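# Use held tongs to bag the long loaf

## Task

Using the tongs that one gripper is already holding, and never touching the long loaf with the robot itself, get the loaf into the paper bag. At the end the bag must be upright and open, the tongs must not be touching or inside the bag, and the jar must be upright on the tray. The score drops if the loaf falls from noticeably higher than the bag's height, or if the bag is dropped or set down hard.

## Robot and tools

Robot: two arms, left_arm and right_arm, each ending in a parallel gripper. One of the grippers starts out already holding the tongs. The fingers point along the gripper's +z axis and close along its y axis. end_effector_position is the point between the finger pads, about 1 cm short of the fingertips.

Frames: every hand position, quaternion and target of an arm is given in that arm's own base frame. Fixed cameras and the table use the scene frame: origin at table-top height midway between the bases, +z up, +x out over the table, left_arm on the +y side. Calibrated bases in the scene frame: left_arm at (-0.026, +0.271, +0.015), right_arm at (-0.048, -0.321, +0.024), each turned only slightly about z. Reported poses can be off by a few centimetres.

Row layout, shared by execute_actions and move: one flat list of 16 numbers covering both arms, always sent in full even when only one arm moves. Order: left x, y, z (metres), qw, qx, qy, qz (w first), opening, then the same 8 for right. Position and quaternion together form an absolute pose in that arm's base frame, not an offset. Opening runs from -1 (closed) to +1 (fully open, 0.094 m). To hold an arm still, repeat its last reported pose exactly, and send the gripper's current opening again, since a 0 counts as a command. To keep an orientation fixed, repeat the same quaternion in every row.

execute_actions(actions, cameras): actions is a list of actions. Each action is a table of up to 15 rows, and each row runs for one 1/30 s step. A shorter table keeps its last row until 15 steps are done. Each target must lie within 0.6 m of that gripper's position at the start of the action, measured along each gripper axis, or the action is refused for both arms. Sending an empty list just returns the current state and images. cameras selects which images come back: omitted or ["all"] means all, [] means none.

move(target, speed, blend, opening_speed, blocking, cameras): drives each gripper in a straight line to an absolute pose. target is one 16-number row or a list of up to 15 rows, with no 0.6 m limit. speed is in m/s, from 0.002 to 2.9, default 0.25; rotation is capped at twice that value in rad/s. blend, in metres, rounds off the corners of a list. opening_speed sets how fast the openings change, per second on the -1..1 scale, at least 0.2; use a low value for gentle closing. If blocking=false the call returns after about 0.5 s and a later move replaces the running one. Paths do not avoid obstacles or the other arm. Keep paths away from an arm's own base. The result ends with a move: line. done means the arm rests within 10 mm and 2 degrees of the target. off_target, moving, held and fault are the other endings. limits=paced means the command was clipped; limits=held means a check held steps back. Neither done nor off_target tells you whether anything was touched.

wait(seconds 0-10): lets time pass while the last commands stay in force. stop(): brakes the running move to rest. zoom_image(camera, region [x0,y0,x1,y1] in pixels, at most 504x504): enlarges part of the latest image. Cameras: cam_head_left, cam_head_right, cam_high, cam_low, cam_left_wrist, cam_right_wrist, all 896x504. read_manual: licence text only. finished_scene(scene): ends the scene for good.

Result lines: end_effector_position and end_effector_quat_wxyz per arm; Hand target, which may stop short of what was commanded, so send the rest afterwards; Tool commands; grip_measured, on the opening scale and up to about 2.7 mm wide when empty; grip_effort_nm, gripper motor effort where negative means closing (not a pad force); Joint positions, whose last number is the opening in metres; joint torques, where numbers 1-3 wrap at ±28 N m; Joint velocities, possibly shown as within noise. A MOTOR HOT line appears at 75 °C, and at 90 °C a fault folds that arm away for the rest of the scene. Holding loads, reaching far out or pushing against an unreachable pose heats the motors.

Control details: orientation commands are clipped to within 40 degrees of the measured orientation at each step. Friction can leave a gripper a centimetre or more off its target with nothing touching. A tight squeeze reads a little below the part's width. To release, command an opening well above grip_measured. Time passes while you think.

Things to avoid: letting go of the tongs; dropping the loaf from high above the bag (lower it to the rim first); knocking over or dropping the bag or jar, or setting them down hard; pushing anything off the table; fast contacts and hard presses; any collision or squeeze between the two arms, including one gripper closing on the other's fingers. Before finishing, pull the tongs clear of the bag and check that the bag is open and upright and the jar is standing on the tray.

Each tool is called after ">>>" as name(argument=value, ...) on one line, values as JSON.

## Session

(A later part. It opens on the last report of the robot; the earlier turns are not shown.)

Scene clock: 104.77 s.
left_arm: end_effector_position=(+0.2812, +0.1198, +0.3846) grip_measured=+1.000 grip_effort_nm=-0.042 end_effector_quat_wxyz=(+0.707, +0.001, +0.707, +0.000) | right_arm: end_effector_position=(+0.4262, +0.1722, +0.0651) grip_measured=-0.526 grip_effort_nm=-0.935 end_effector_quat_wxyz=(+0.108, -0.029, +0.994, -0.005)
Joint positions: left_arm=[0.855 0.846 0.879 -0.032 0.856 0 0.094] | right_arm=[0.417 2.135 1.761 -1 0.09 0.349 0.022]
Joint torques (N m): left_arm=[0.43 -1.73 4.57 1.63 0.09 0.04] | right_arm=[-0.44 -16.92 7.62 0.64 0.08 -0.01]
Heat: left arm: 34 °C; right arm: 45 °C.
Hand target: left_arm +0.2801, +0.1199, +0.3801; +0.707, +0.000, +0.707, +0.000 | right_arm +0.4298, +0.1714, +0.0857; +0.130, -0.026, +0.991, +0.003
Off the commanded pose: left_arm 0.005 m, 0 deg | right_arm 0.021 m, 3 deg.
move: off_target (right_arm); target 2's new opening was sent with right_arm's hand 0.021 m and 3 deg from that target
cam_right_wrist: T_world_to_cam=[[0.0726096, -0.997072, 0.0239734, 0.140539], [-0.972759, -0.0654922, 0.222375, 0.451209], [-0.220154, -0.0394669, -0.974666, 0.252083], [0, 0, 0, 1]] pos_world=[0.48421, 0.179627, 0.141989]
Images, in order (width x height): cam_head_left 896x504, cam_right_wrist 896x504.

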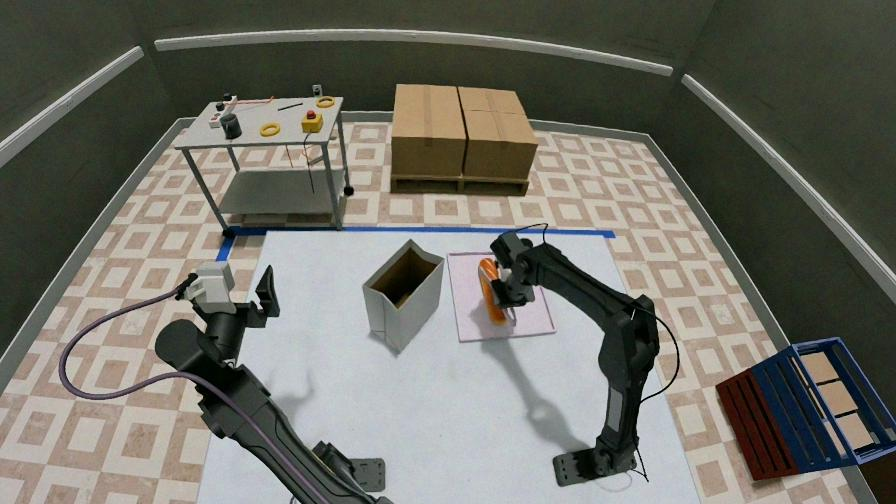

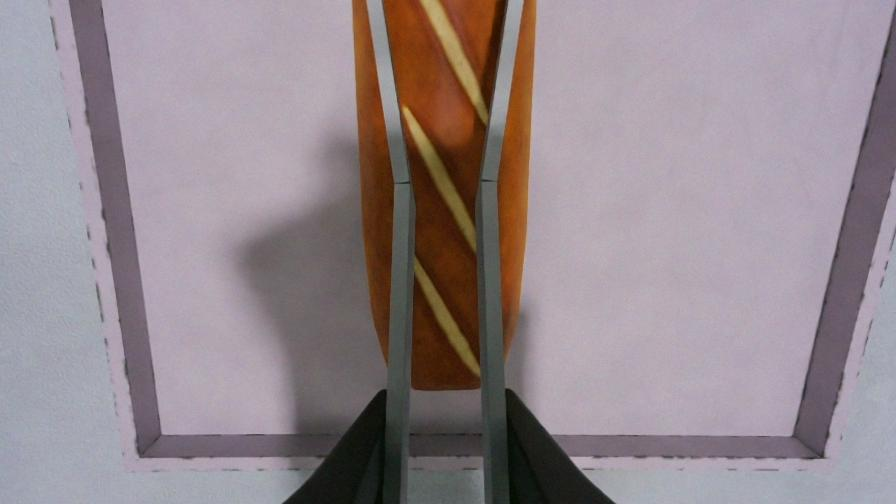

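>>> move(target=[[0.28,0.12,0.38,0.7071,0,0.7071,0,1,0.428,0.171,0.15,0.21,-0.0255,0.977,0.0055,-0.56],[0.28,0.12,0.38,0.7071,0,0.7071,0,1,0.424,0.171,0.24,0.3006,-0.025,0.9534,0.0079,-0.56]], speed=0.1, cameras=["cam_right_wrist","cam_head_left"])

Scene clock: 117.53 s.
left_arm: end_effector_position=(+0.2812, +0.1198, +0.3846) grip_measured=+1.000 grip_effort_nm=-0.042 end_effector_quat_wxyz=(+0.707, +0.001, +0.707, +0.000) | right_arm: end_effector_position=(+0.4237, +0.1711, +0.2160) grip_measured=-0.556 grip_effort_nm=-0.178 end_effector_quat_wxyz=(+0.273, -0.028, +0.962, +0.005)
Joint positions: left_arm=[0.855 0.846 0.879 -0.032 0.856 0 0.094] | right_arm=[0.465 1.836 1.817 -1.038 0.214 0.35 0.021]
Joint torques (N m): left_arm=[0.43 -1.73 4.46 1.67 0.1 -0.02] | right_arm=[0.7 -13.01 10.32 1.13 0.35 0]
Heat: left arm: 35 °C; right arm: 46 °C.
Hand target: left_arm +0.2801, +0.1199, +0.3801; +0.707, +0.000, +0.707, +0.000 | right_arm +0.4236, +0.1708, +0.2397; +0.301, -0.025, +0.953, +0.008
Off the commanded pose: left_arm 0.005 m, 0 deg | right_arm 0.024 m, 3 deg.
move: off_target (right_arm)
cam_right_wrist: T_world_to_cam=[[0.0686302, -0.997483, 0.0178127, 0.139017], [-0.991087, -0.0702117, -0.113208, 0.496174], [0.114174, -0.00988445, -0.993412, 0.255763], [0, 0, 0, 1]] pos_world=[0.453009, 0.176032, 0.307773]
Images, in order (width x height): cam_head_left 896x504, cam_right_wrist 896x504.

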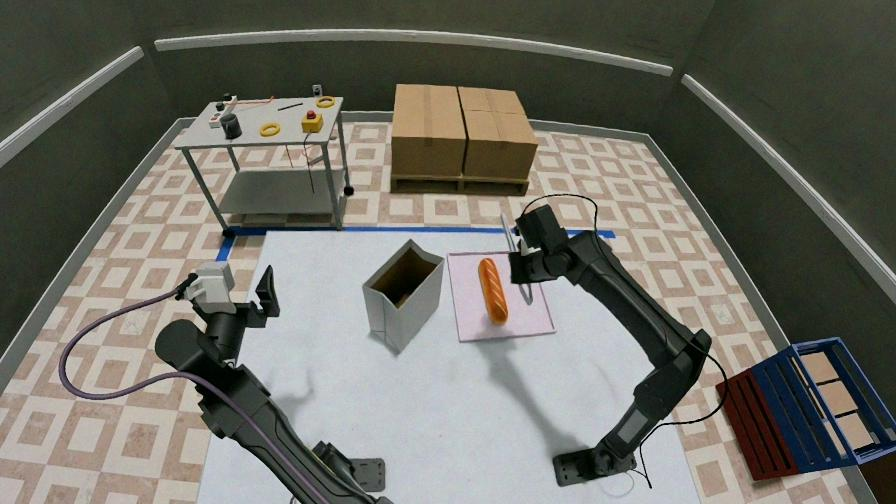

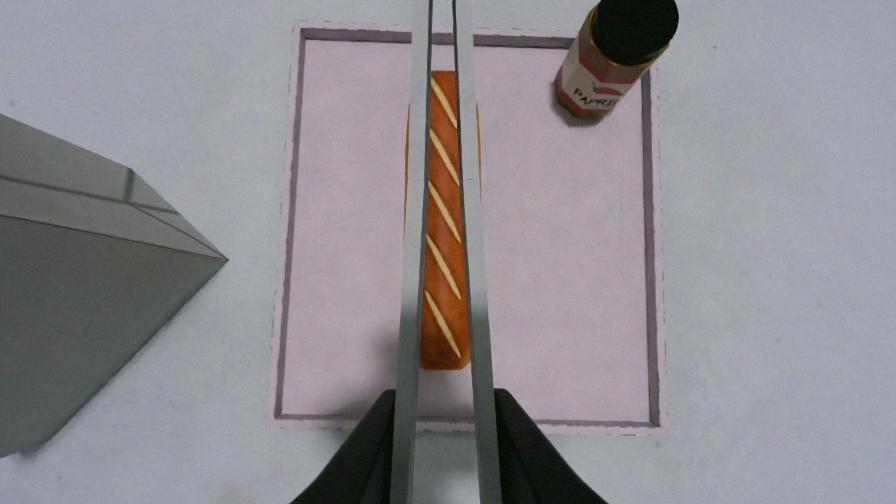

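>>> move(target=[[0.28,0.12,0.38,0.7071,0,0.7071,0,1,0.434,0.172,0.20,0.1305,-0.026,0.9911,0.0034,-0.28],[0.28,0.12,0.38,0.7071,0,0.7071,0,1,0.434,0.172,0.11,0.1305,-0.026,0.9911,0.0034,-0.28],[0.28,0.12,0.38,0.7071,0,0.7071,0,1,0.434,0.172,0.075,0.1305,-0.026,0.9911,0.0034,-0.28],[0.28,0.12,0.38,0.7071,0,0.7071,0,1,0.434,0.172,0.075,0.1305,-0.026,0.9911,0.0034,-0.64]], speed=[0.2,0.15,0.05,0.05], opening_speed=0.25, cameras=["cam_right_wrist","cam_head_left"])

>>> zoom_image(camera="cam_head_left", region=[440, 210, 590, 350])

Scene clock: 137.10 s.
left_arm: end_effector_position=(+0.2812, +0.1198, +0.3846) grip_measured=+1.000 grip_effort_nm=-0.032 end_effector_quat_wxyz=(+0.707, +0.001, +0.707, +0.000) | right_arm: end_effector_position=(+0.4279, +0.1727, +0.0628) grip_measured=-0.504 grip_effort_nm=-0.984 end_effector_quat_wxyz=(+0.107, -0.029, +0.994, -0.006)
Joint positions: left_arm=[0.855 0.846 0.879 -0.032 0.856 0 0.094] | right_arm=[0.416 2.145 1.768 -0.998 0.091 0.35 0.023]
Joint torques (N m): left_arm=[0.39 -1.98 4.83 1.7 0.09 0.04] | right_arm=[-0.72 -15.88 6.17 0.89 0.07 -0.05]
Heat: left arm: 35 °C; right arm: 46 °C.
Hand target: left_arm +0.2801, +0.1199, +0.3801; +0.707, +0.000, +0.707, +0.000 | right_arm +0.4339, +0.1719, +0.0750; +0.130, -0.026, +0.991, +0.003
Off the commanded pose: left_arm 0.005 m, 0 deg | right_arm 0.014 m, 3 deg.
move: off_target (right_arm); target 4's new opening was sent with right_arm's hand 0.016 m and 4 deg from that target
cam_right_wrist: T_world_to_cam=[[0.0716883, -0.997111, 0.0251284, 0.141258], [-0.972577, -0.0642915, 0.223517, 0.453088], [-0.221256, -0.0404628, -0.974376, 0.250732], [0, 0, 0, 1]] pos_world=[0.486012, 0.180125, 0.139485]
Images, in order (width x height): cam_head_left 896x504, cam_right_wrist 896x504.

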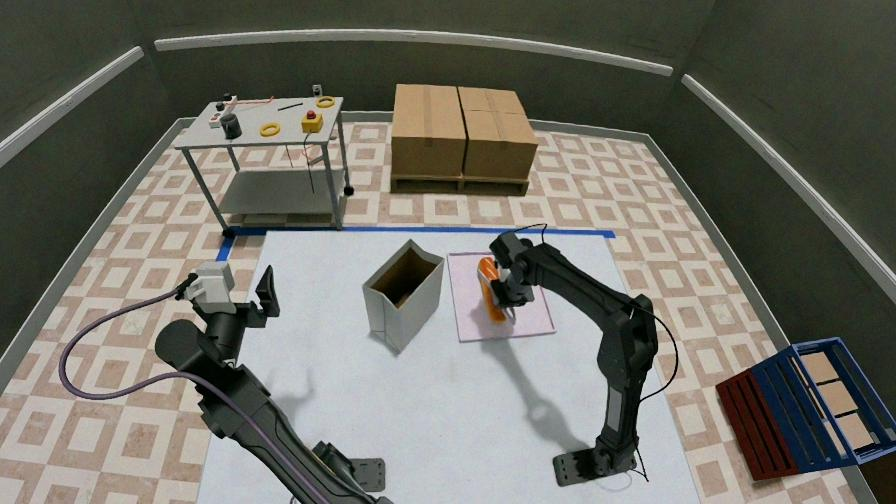

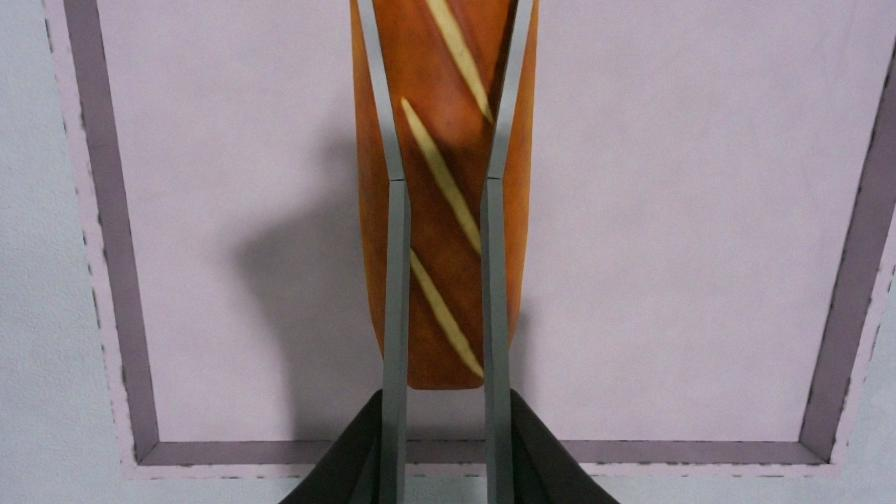

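Scaled by 3.360.

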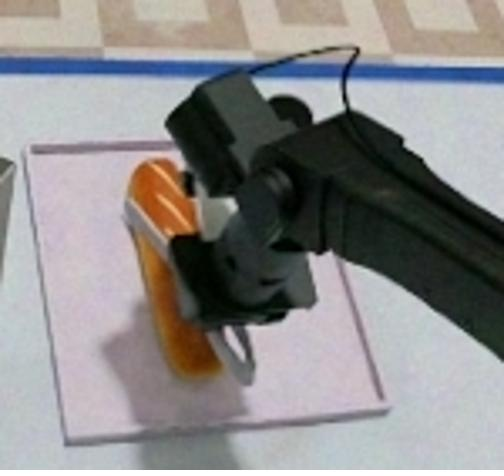

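>>> move(target=[0.28,0.12,0.38,0.7071,0,0.7071,0,1,0.430,0.172,0.105,0.107,-0.029,0.994,-0.006,-0.64], speed=0.03, cameras=["cam_right_wrist","cam_head_left"])

>>> zoom_image(camera="cam_head_left", region=[440, 210, 590, 350])

Scene clock: 145.00 s.
left_arm: end_effector_position=(+0.2812, +0.1198, +0.3846) grip_measured=+1.000 grip_effort_nm=-0.037 end_effector_quat_wxyz=(+0.707, +0.001, +0.707, +0.000) | right_arm: end_effector_position=(+0.4215, +0.1699, +0.0939) grip_measured=-0.518 grip_effort_nm=-1.023 end_effector_quat_wxyz=(+0.089, -0.030, +0.995, -0.013)
Joint positions: left_arm=[0.855 0.846 0.879 -0.032 0.856 0 0.094] | right_arm=[0.416 2.145 1.898 -1.167 0.091 0.35 0.023]
Joint torques (N m): left_arm=[0.54 -1.36 4.53 1.65 0.06 0.02] | right_arm=[-0.38 -12.98 10.32 0.6 0.07 -0.05]
Heat: left arm: 35 °C; right arm: 46 °C.
Hand target: left_arm +0.2801, +0.1199, +0.3801; +0.707, +0.000, +0.707, +0.000 | right_arm +0.4296, +0.1718, +0.1050; +0.107, -0.029, +0.994, -0.006
Off the commanded pose: left_arm 0.005 m, 0 deg | right_arm 0.014 m, 2 deg.
move: off_target (right_arm)
cam_right_wrist: T_world_to_cam=[[0.0729073, -0.996625, 0.0377376, 0.136406], [-0.964027, -0.0607239, 0.258776, 0.432116], [-0.255611, -0.0552467, -0.9652, 0.295654], [0, 0, 0, 1]] pos_world=[0.482199, 0.17852, 0.168396]
Images, in order (width x height): cam_head_left 896x504, cam_right_wrist 896x504.

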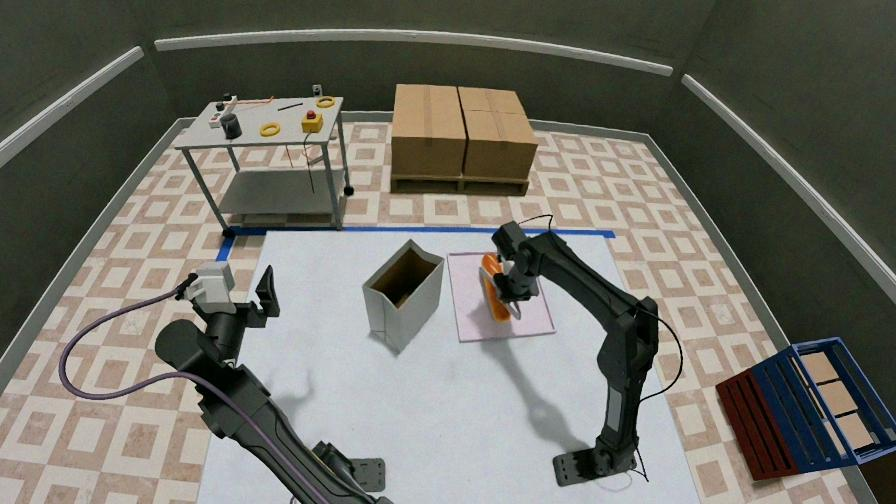

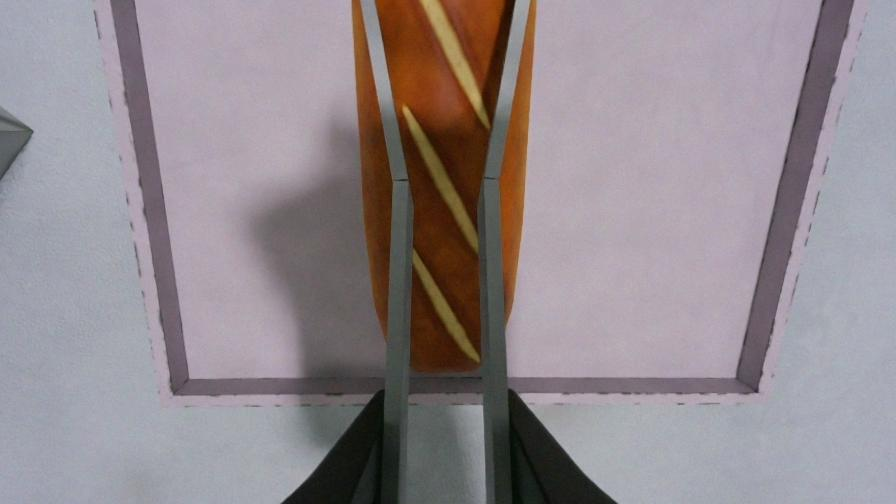

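Scaled by 3.360.

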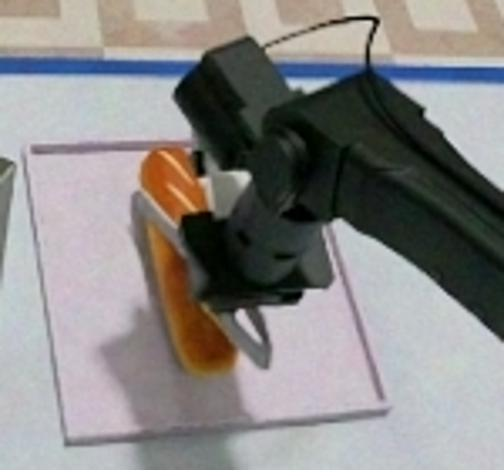

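>>> move(target=[0.28,0.12,0.38,0.7071,0,0.7071,0,1,0.427,0.171,0.19,0.13,-0.027,0.991,-0.003,-0.66], speed=0.05, cameras=["cam_right_wrist","cam_head_left"])

>>> zoom_image(camera="cam_head_left", region=[440, 210, 590, 350])

Scene clock: 157.17 s.
left_arm: end_effector_position=(+0.2812, +0.1198, +0.3846) grip_measured=+1.000 grip_effort_nm=-0.042 end_effector_quat_wxyz=(+0.707, +0.001, +0.707, +0.000) | right_arm: end_effector_position=(+0.4204, +0.1694, +0.1850) grip_measured=-0.518 grip_effort_nm=-1.023 end_effector_quat_wxyz=(+0.116, -0.028, +0.993, -0.002)
Joint positions: left_arm=[0.855 0.846 0.879 -0.032 0.856 0 0.094] | right_arm=[0.416 2.145 2.256 -1.467 0.091 0.35 0.023]
Joint torques (N m): left_arm=[0.58 -1.48 4.59 1.7 0.11 0.03] | right_arm=[0.2 -11.36 9.84 0.74 0.21 0.02]
Heat: left arm: 35 °C; right arm: 45 °C.
Hand target: left_arm +0.2801, +0.1199, +0.3801; +0.707, +0.000, +0.707, +0.000 | right_arm +0.4269, +0.1709, +0.1900; +0.130, -0.027, +0.991, -0.003
Off the commanded pose: left_arm 0.005 m, 0 deg | right_arm 0.008 m, 2 deg.
move: done
cam_right_wrist: T_world_to_cam=[[0.0714296, -0.997283, 0.018021, 0.136932], [-0.976432, -0.0662243, 0.205415, 0.423553], [-0.203664, -0.032269, -0.978509, 0.360041], [0, 0, 0, 1]] pos_world=[0.477117, 0.176228, 0.262832]
Images, in order (width x height): cam_head_left 896x504, cam_right_wrist 896x504.

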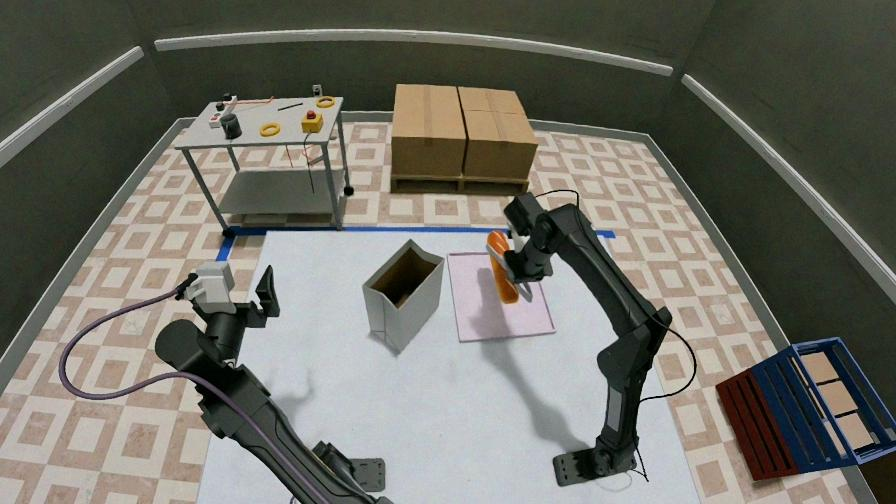

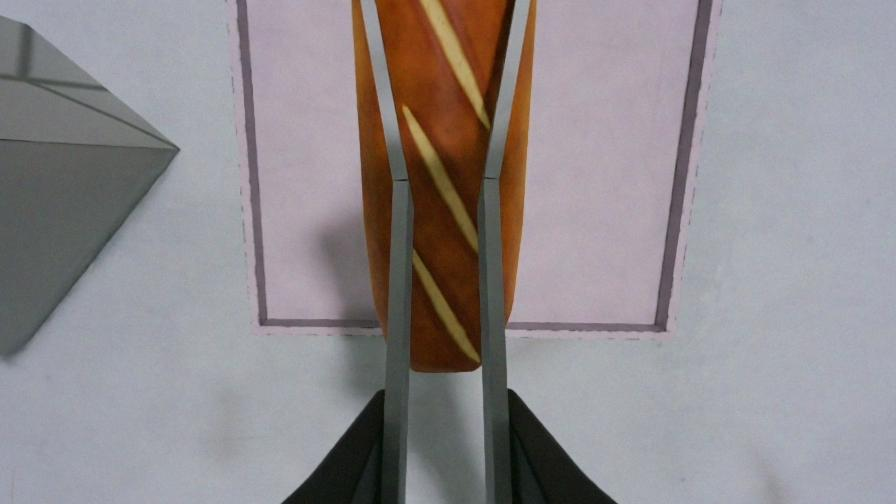

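Scaled by 3.360.

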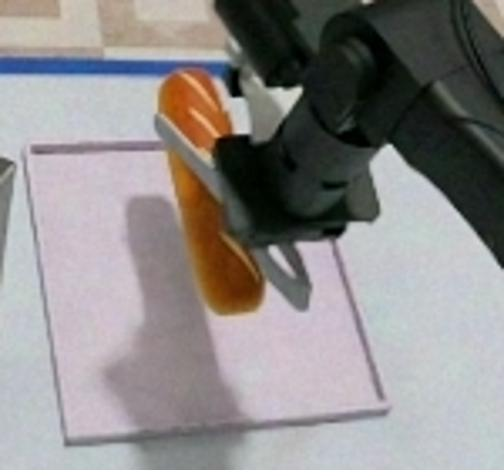

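>>> move(target=[[0.28,0.12,0.38,0.7071,0,0.7071,0,1,0.42,0.171,0.26,0.3006,-0.025,0.9534,0.0079,-0.66],[0.28,0.12,0.38,0.7071,0,0.7071,0,1,0.41,0.171,0.41,0.5734,-0.0214,0.8189,0.015,-0.66]], speed=0.12, blend=0.02, cameras=["cam_right_wrist","cam_low","cam_high"])

Scene clock: 167.97 s.
left_arm: end_effector_position=(+0.2812, +0.1198, +0.3846) grip_measured=+1.000 grip_effort_nm=-0.042 end_effector_quat_wxyz=(+0.707, +0.001, +0.707, +0.000) | right_arm: end_effector_position=(+0.4145, +0.1747, +0.3882) grip_measured=-0.520 grip_effort_nm=-1.023 end_effector_quat_wxyz=(+0.544, -0.033, +0.838, +0.009)
Joint positions: left_arm=[0.855 0.846 0.879 -0.032 0.856 0 0.094] | right_arm=[0.578 1.542 1.756 -0.689 0.473 0.208 0.023]
Joint torques (N m): left_arm=[0.38 -1.61 4.63 1.63 0.04 0.03] | right_arm=[0.66 -10.4 7.04 2.18 0.4 -0.07]
Heat: left arm: 36 °C; right arm: 45 °C.
Hand target: left_arm +0.2801, +0.1199, +0.3801; +0.707, +0.000, +0.707, +0.000 | right_arm +0.4094, +0.1705, +0.4098; +0.572, -0.021, +0.820, +0.015
Off the commanded pose: left_arm 0.005 m, 0 deg | right_arm 0.023 m, 4 deg.
move: off_target (right_arm)
cam_right_wrist: T_world_to_cam=[[0.0678923, -0.996958, 0.0382683, 0.132524], [-0.754415, -0.0763998, -0.651936, 0.618964], [0.652877, 0.0153912, -0.757308, 0.108616], [0, 0, 0, 1]] pos_world=[0.387045, 0.177738, 0.480709]
Images, in order (width x height): cam_high 896x504, cam_low 896x504, cam_right_wrist 896x504.

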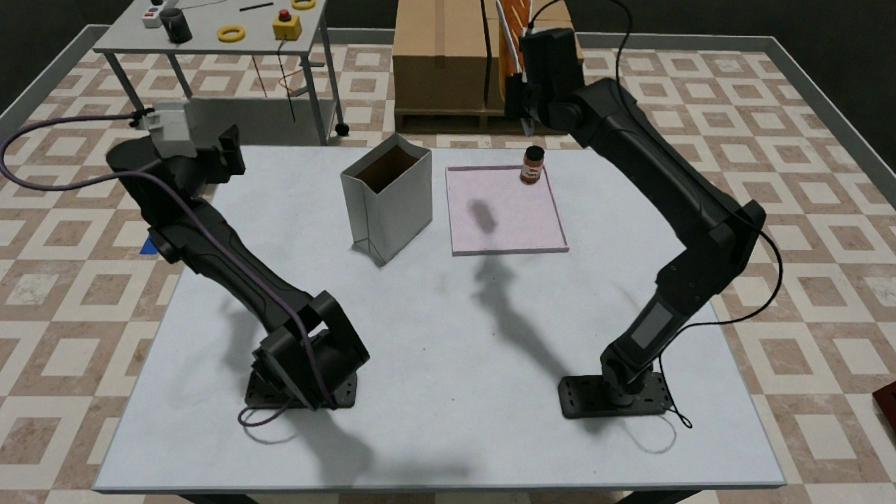

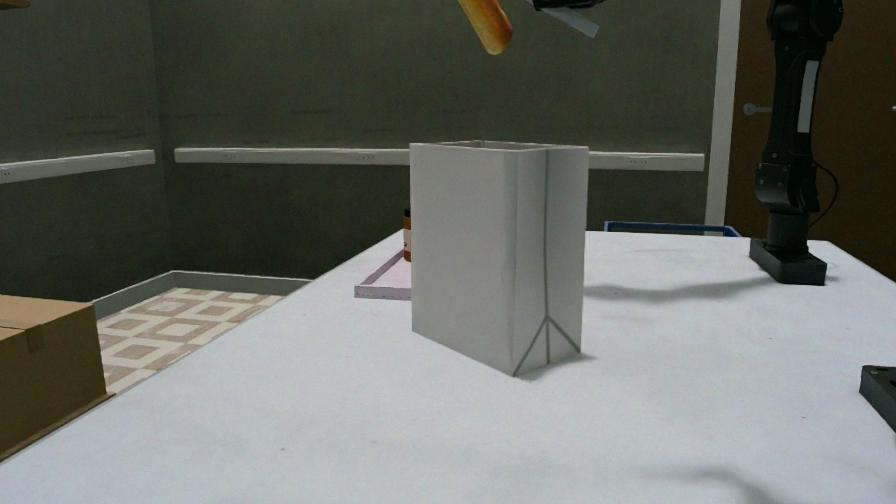

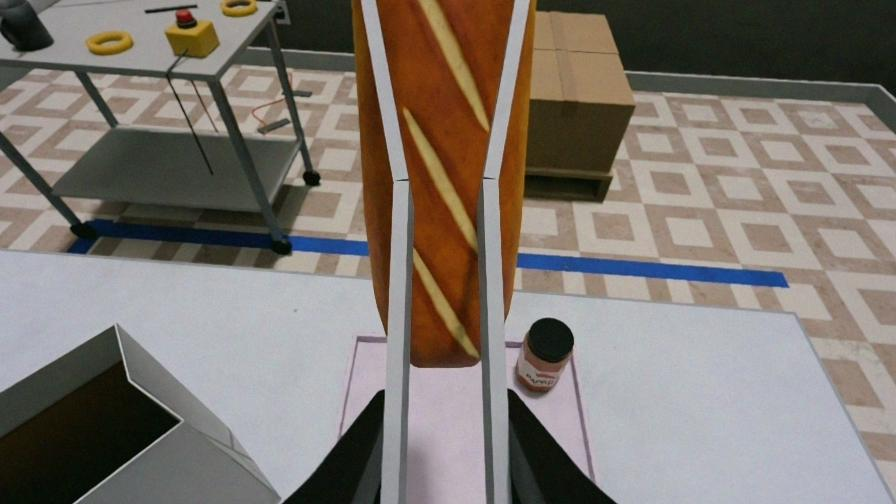

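>>> move(target=[0.28,0.12,0.38,0.7071,0,0.7071,0,1,0.41,0.172,0.39,0.7657,-0.0168,0.6426,0.02,-0.66], speed=0.2, cameras=["cam_right_wrist","cam_low","cam_high"])

Scene clock: 178.50 s.
left_arm: end_effector_position=(+0.2812, +0.1198, +0.3846) grip_measured=+1.000 grip_effort_nm=-0.042 end_effector_quat_wxyz=(+0.707, +0.001, +0.707, +0.000) | right_arm: end_effector_position=(+0.4114, +0.1721, +0.3819) grip_measured=-0.520 grip_effort_nm=-1.028 end_effector_quat_wxyz=(+0.754, -0.022, +0.656, +0.014)
Joint positions: left_arm=[0.855 0.846 0.879 -0.032 0.856 0 0.094] | right_arm=[0.603 1.366 1.002 0.525 0.545 -0.1 0.023]
Joint torques (N m): left_arm=[0.47 -1.68 4.64 1.7 0.09 0.02] | right_arm=[-0.01 -5.9 8.24 2.17 -0.1 -0.07]
Heat: left arm: 36 °C; right arm: 45 °C.
Hand target: left_arm +0.2801, +0.1199, +0.3801; +0.707, +0.000, +0.707, +0.000 | right_arm +0.4098, +0.1719, +0.3901; +0.765, -0.017, +0.643, +0.020
Off the commanded pose: left_arm 0.005 m, 0 deg | right_arm 0.008 m, 2 deg.
move: done
cam_right_wrist: T_world_to_cam=[[0.042693, -0.99859, 0.031546, 0.14359], [-0.295553, -0.0427849, -0.954368, 0.533252], [0.954372, 0.0314213, -0.296963, -0.19669], [0, 0, 0, 1]] pos_world=[0.339189, 0.172383, 0.44598]
Images, in order (width x height): cam_high 896x504, cam_low 896x504, cam_right_wrist 896x504.

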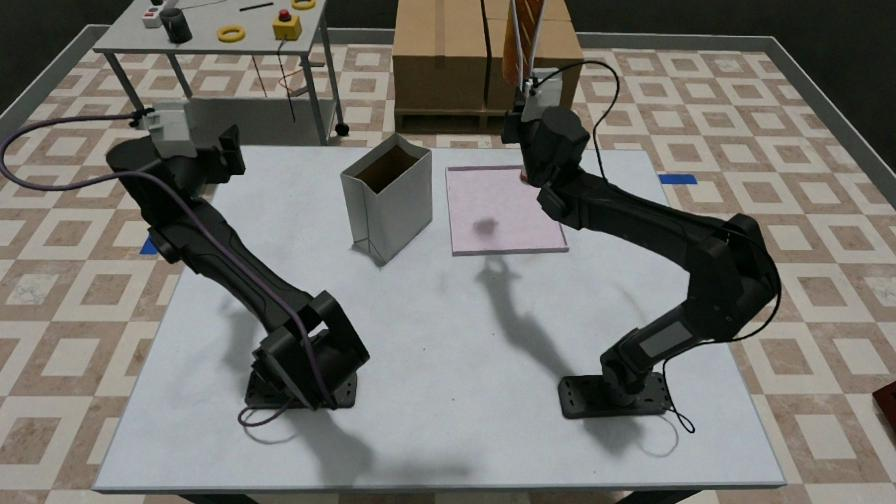

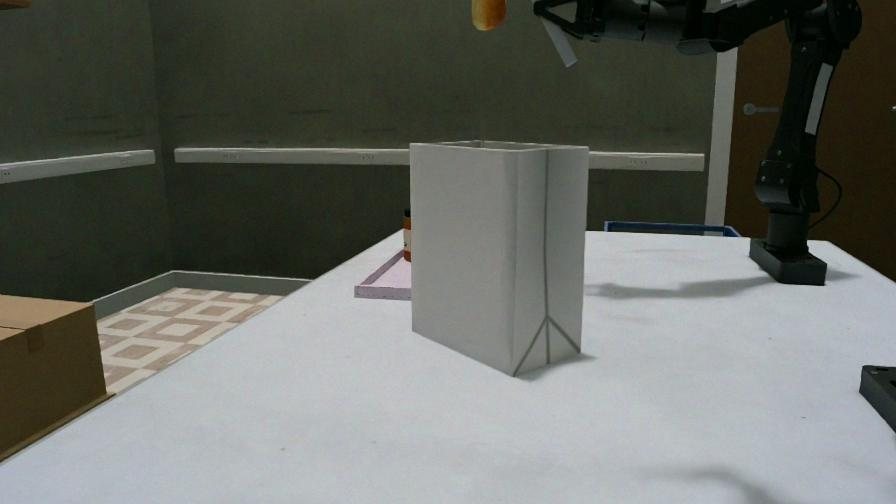

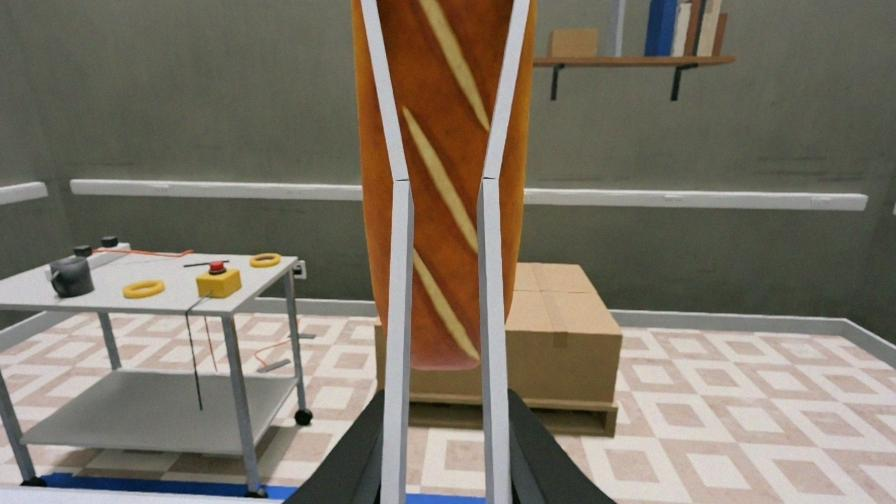

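>>> move(target=[0.28,0.12,0.38,0.7071,0,0.7071,0,1,0.40,0.172,0.155,0.5734,-0.0214,0.8189,0.015,-0.66], speed=0.2, cameras=["cam_high","cam_head_left"])

>>> zoom_image(camera="cam_head_left", region=[430, 180, 630, 350])

Scene clock: 209.33 s.
left_arm: end_effector_position=(+0.2812, +0.1198, +0.3846) grip_measured=+1.000 grip_effort_nm=-0.037 end_effector_quat_wxyz=(+0.707, +0.001, +0.707, +0.000) | right_arm: end_effector_position=(+0.3973, +0.1711, +0.1517) grip_measured=-0.521 grip_effort_nm=-1.013 end_effector_quat_wxyz=(+0.564, -0.029, +0.825, +0.008)
Joint positions: left_arm=[0.855 0.846 0.879 -0.032 0.856 0 0.094] | right_arm=[0.609 1.521 0.711 0.378 0.517 0.204 0.023]
Joint torques (N m): left_arm=[0.46 -1.7 4.75 1.64 0.05 0.03] | right_arm=[-0.18 -6.09 7.38 2.1 0.16 0.08]
Heat: left arm: 36 °C; right arm: 42 °C.
Hand target: left_arm +0.2801, +0.1199, +0.3801; +0.707, +0.000, +0.707, +0.000 | right_arm +0.3999, +0.1720, +0.1550; +0.573, -0.022, +0.819, +0.015
Off the commanded pose: left_arm 0.005 m, 0 deg | right_arm 0.004 m, 2 deg.
move: done
Images, in order (width x height): cam_head_left 896x504, cam_high 896x504.

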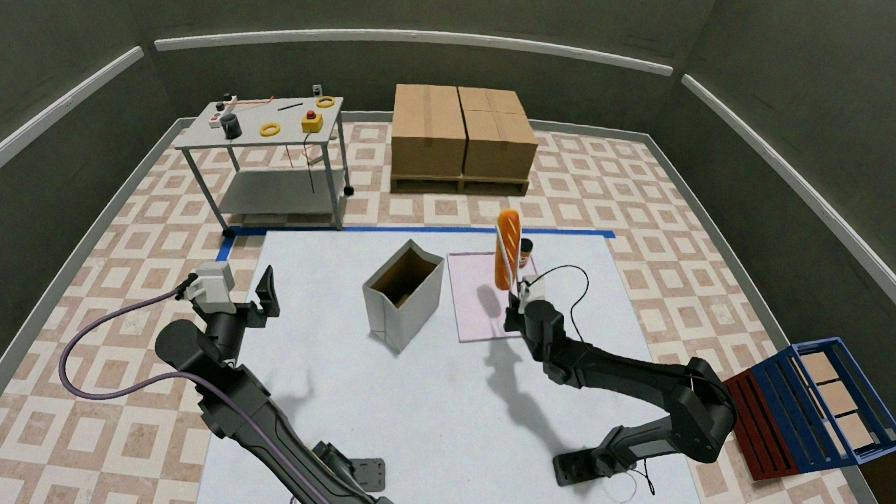

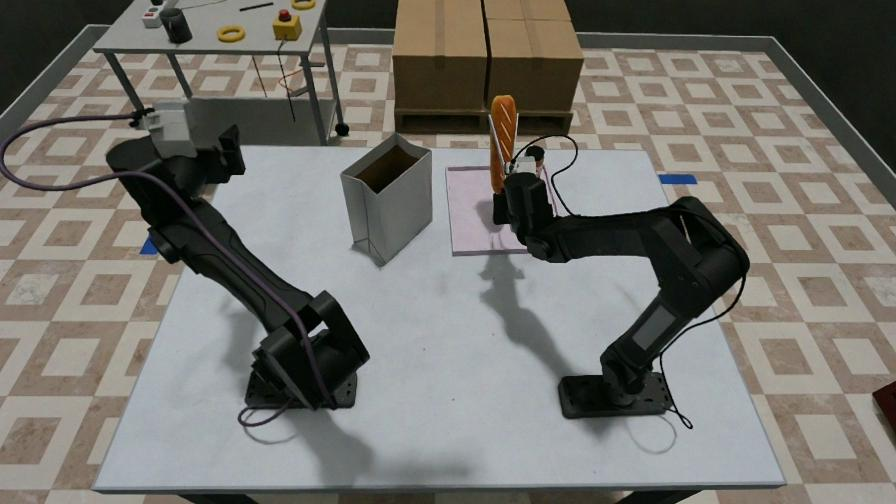

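Scaled by 2.520.

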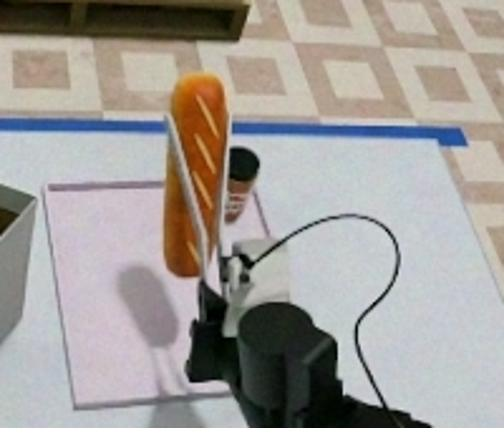

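>>> move(target=[0.28,0.12,0.38,0.7071,0,0.7071,0,1,0.40,0.172,0.155,0.5734,-0.0214,0.8189,0.015,-0.51], opening_speed=0.2, cameras=["cam_head_left"])

>>> move(target=[0.28,0.12,0.38,0.7071,0,0.7071,0,1,0.40,0.172,0.155,0.5734,-0.0214,0.8189,0.015,-0.48], opening_speed=0.2, cameras=["cam_head_left"])

Scene clock: 215.80 s.
left_arm: end_effector_position=(+0.2812, +0.1198, +0.3846) grip_measured=+1.000 grip_effort_nm=-0.037 end_effector_quat_wxyz=(+0.707, +0.001, +0.707, +0.000) | right_arm: end_effector_position=(+0.3973, +0.1712, +0.1516) grip_measured=-0.504 grip_effort_nm=-0.755 end_effector_quat_wxyz=(+0.564, -0.029, +0.825, +0.009)
Joint positions: left_arm=[0.855 0.846 0.879 -0.032 0.856 0 0.094] | right_arm=[0.609 1.521 0.711 0.378 0.517 0.205 0.023]
Joint torques (N m): left_arm=[0.47 -1.68 4.52 1.61 0.09 0.01] | right_arm=[-0.17 -6.08 7.36 2.1 0.16 0.05]
Heat: left arm: 36 °C; right arm: 42 °C.
Hand target: left_arm +0.2801, +0.1199, +0.3801; +0.707, +0.000, +0.707, +0.000 | right_arm +0.3999, +0.1720, +0.1550; +0.573, -0.021, +0.819, +0.015
Off the commanded pose: left_arm 0.005 m, 0 deg | right_arm 0.004 m, 2 deg.
move: done

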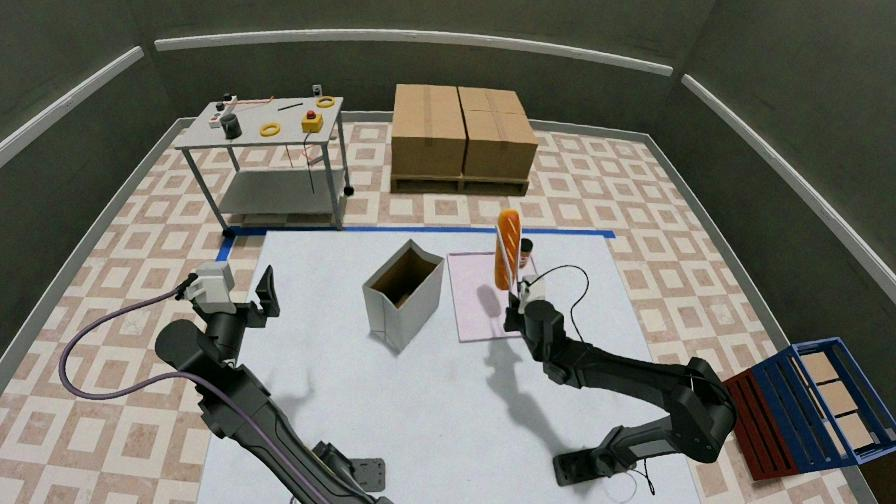

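Scene clock: 216.50 s.
left_arm: end_effector_position=(+0.2812, +0.1198, +0.3846) grip_measured=+1.000 grip_effort_nm=-0.037 end_effector_quat_wxyz=(+0.707, +0.001, +0.707, +0.000) | right_arm: end_effector_position=(+0.3973, +0.1712, +0.1516) grip_measured=-0.479 grip_effort_nm=-0.784 end_effector_quat_wxyz=(+0.564, -0.029, +0.825, +0.009)
Joint positions: left_arm=[0.855 0.846 0.879 -0.032 0.856 0 0.094] | right_arm=[0.609 1.521 0.711 0.378 0.517 0.205 0.024]
Joint torques (N m): left_arm=[0.39 -1.72 4.68 1.62 0.06 0.03] | right_arm=[-0.18 -6.08 7.38 2.1 0.17 0.05]
Heat: left arm: 36 °C; right arm: 42 °C.
Hand target: left_arm +0.2801, +0.1199, +0.3801; +0.707, +0.000, +0.707, +0.000 | right_arm +0.3999, +0.1720, +0.1550; +0.573, -0.021, +0.819, +0.015
Off the commanded pose: left_arm 0.005 m, 0 deg | right_arm 0.004 m, 2 deg.
move: done

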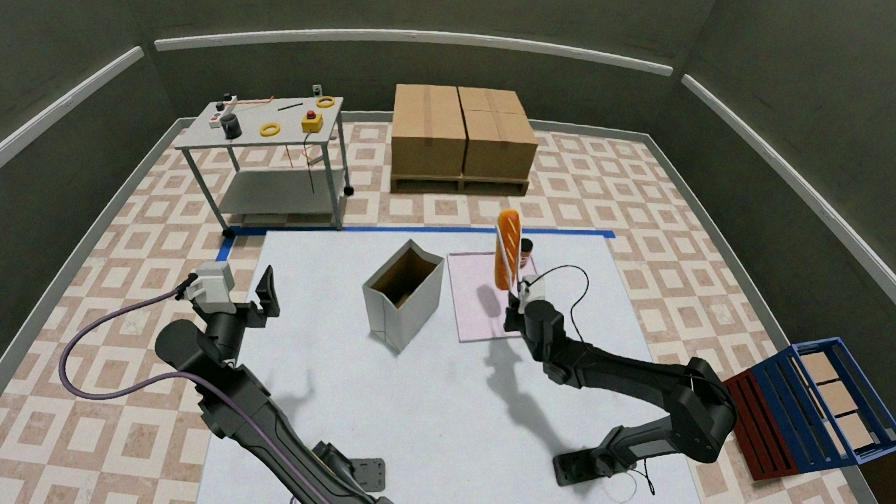

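>>> move(target=[0.28,0.12,0.38,0.7071,0,0.7071,0,1,0.40,0.172,0.155,0.5734,-0.0214,0.8189,0.015,-0.455], opening_speed=0.2, cameras=["cam_head_left"])

>>> move(target=[0.28,0.12,0.38,0.7071,0,0.7071,0,1,0.40,0.172,0.155,0.5734,-0.0214,0.8189,0.015,-0.435], opening_speed=0.2, cameras=["cam_head_left"])

Scene clock: 224.47 s.
left_arm: end_effector_position=(+0.2812, +0.1198, +0.3846) grip_measured=+1.000 grip_effort_nm=-0.037 end_effector_quat_wxyz=(+0.707, +0.001, +0.707, +0.000) | right_arm: end_effector_position=(+0.3973, +0.1712, +0.1516) grip_measured=-0.449 grip_effort_nm=-0.344 end_effector_quat_wxyz=(+0.564, -0.029, +0.825, +0.009)
Joint positions: left_arm=[0.855 0.846 0.879 -0.032 0.856 0 0.094] | right_arm=[0.609 1.521 0.711 0.378 0.517 0.205 0.026]
Joint torques (N m): left_arm=[0.58 -1.5 4.57 1.69 0.11 0.01] | right_arm=[-0.17 -6.09 7.38 2.1 0.16 0.04]
Heat: left arm: 37 °C; right arm: 42 °C.
Hand target: left_arm +0.2801, +0.1199, +0.3801; +0.707, +0.000, +0.707, +0.000 | right_arm +0.3999, +0.1719, +0.1550; +0.573, -0.021, +0.819, +0.015
Off the commanded pose: left_arm 0.005 m, 0 deg | right_arm 0.004 m, 2 deg.
move: done

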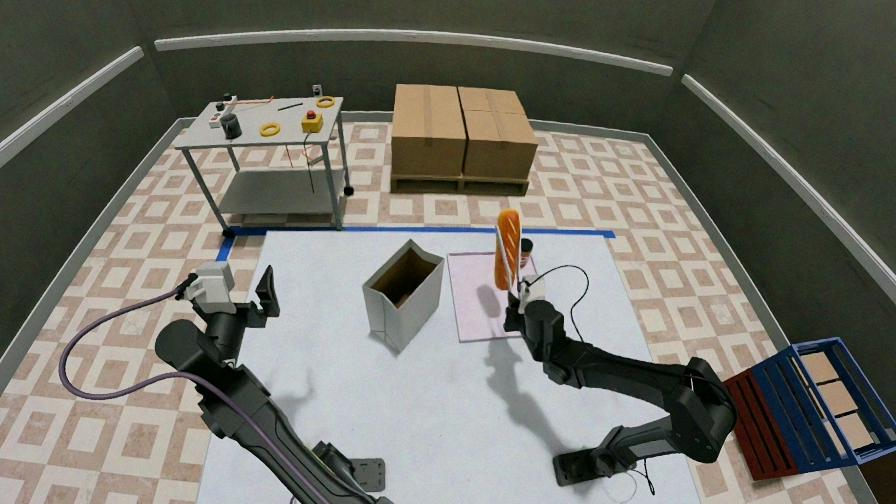

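Scene clock: 225.17 s.
left_arm: end_effector_position=(+0.2812, +0.1198, +0.3846) grip_measured=+1.000 grip_effort_nm=-0.042 end_effector_quat_wxyz=(+0.707, +0.001, +0.707, +0.000) | right_arm: end_effector_position=(+0.3973, +0.1712, +0.1516) grip_measured=-0.430 grip_effort_nm=-0.286 end_effector_quat_wxyz=(+0.564, -0.029, +0.825, +0.009)
Joint positions: left_arm=[0.855 0.846 0.879 -0.032 0.856 0 0.094] | right_arm=[0.609 1.521 0.711 0.378 0.517 0.205 0.027]
Joint torques (N m): left_arm=[0.43 -1.55 4.62 1.61 0.08 0.01] | right_arm=[-0.17 -6.08 7.38 2.1 0.16 0.04]
Heat: left arm: 37 °C; right arm: 42 °C.
Hand target: left_arm +0.2801, +0.1199, +0.3801; +0.707, +0.000, +0.707, +0.000 | right_arm +0.3999, +0.1719, +0.1550; +0.573, -0.021, +0.819, +0.015
Off the commanded pose: left_arm 0.005 m, 0 deg | right_arm 0.004 m, 2 deg.
move: done

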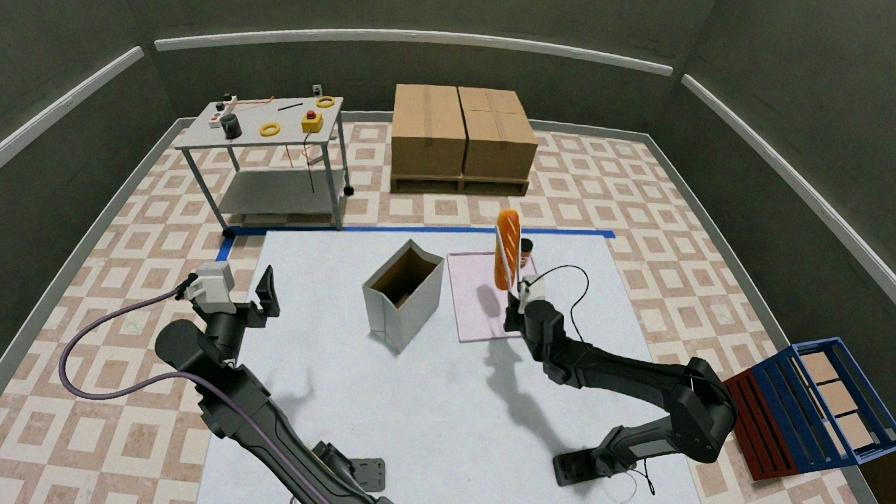

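>>> move(target=[0.28,0.12,0.38,0.7071,0,0.7071,0,1,0.40,0.172,0.155,0.5734,-0.0214,0.8189,0.015,-0.415], opening_speed=0.2, cameras=["cam_head_left"])

>>> move(target=[0.28,0.12,0.38,0.7071,0,0.7071,0,1,0.40,0.172,0.155,0.5734,-0.0214,0.8189,0.015,-0.4], opening_speed=0.2, cameras=["cam_head_left"])

Scene clock: 239.23 s.
left_arm: end_effector_position=(+0.2812, +0.1198, +0.3846) grip_measured=+1.000 grip_effort_nm=-0.042 end_effector_quat_wxyz=(+0.707, +0.001, +0.707, +0.000) | right_arm: end_effector_position=(+0.3973, +0.1712, +0.1516) grip_measured=-0.410 grip_effort_nm=-0.237 end_effector_quat_wxyz=(+0.564, -0.029, +0.825, +0.009)
Joint positions: left_arm=[0.855 0.846 0.879 -0.032 0.856 0 0.094] | right_arm=[0.609 1.521 0.711 0.378 0.517 0.205 0.028]
Joint torques (N m): left_arm=[0.38 -1.81 4.82 1.64 0.08 0.01] | right_arm=[-0.18 -6.08 7.38 2.1 0.16 0.04]
Heat: left arm: 37 °C; right arm: 43 °C.
Hand target: left_arm +0.2801, +0.1199, +0.3801; +0.707, +0.000, +0.707, +0.000 | right_arm +0.3999, +0.1719, +0.1550; +0.573, -0.021, +0.819, +0.015
Off the commanded pose: left_arm 0.005 m, 0 deg | right_arm 0.004 m, 2 deg.
move: done

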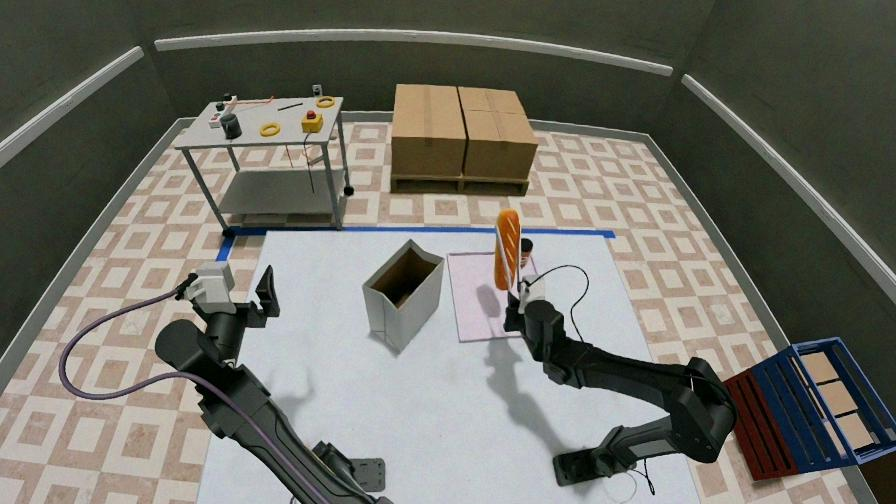

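Scene clock: 239.93 s.
left_arm: end_effector_position=(+0.2812, +0.1198, +0.3846) grip_measured=+1.000 grip_effort_nm=-0.037 end_effector_quat_wxyz=(+0.707, +0.001, +0.707, +0.000) | right_arm: end_effector_position=(+0.3973, +0.1713, +0.1516) grip_measured=-0.396 grip_effort_nm=-0.203 end_effector_quat_wxyz=(+0.564, -0.029, +0.825, +0.009)
Joint positions: left_arm=[0.855 0.846 0.879 -0.032 0.856 0 0.094] | right_arm=[0.609 1.521 0.711 0.378 0.516 0.205 0.028]
Joint torques (N m): left_arm=[0.46 -1.8 4.56 1.63 0.07 0.01] | right_arm=[-0.18 -6.08 7.38 2.11 0.16 0.04]
Heat: left arm: 37 °C; right arm: 43 °C.
Hand target: left_arm +0.2801, +0.1199, +0.3801; +0.707, +0.000, +0.707, +0.000 | right_arm +0.3999, +0.1720, +0.1550; +0.573, -0.021, +0.819, +0.015
Off the commanded pose: left_arm 0.005 m, 0 deg | right_arm 0.004 m, 2 deg.
move: done

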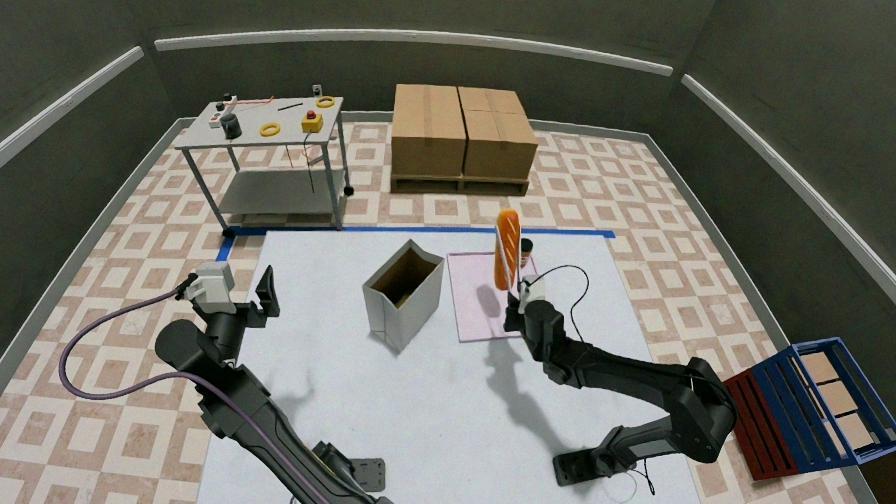

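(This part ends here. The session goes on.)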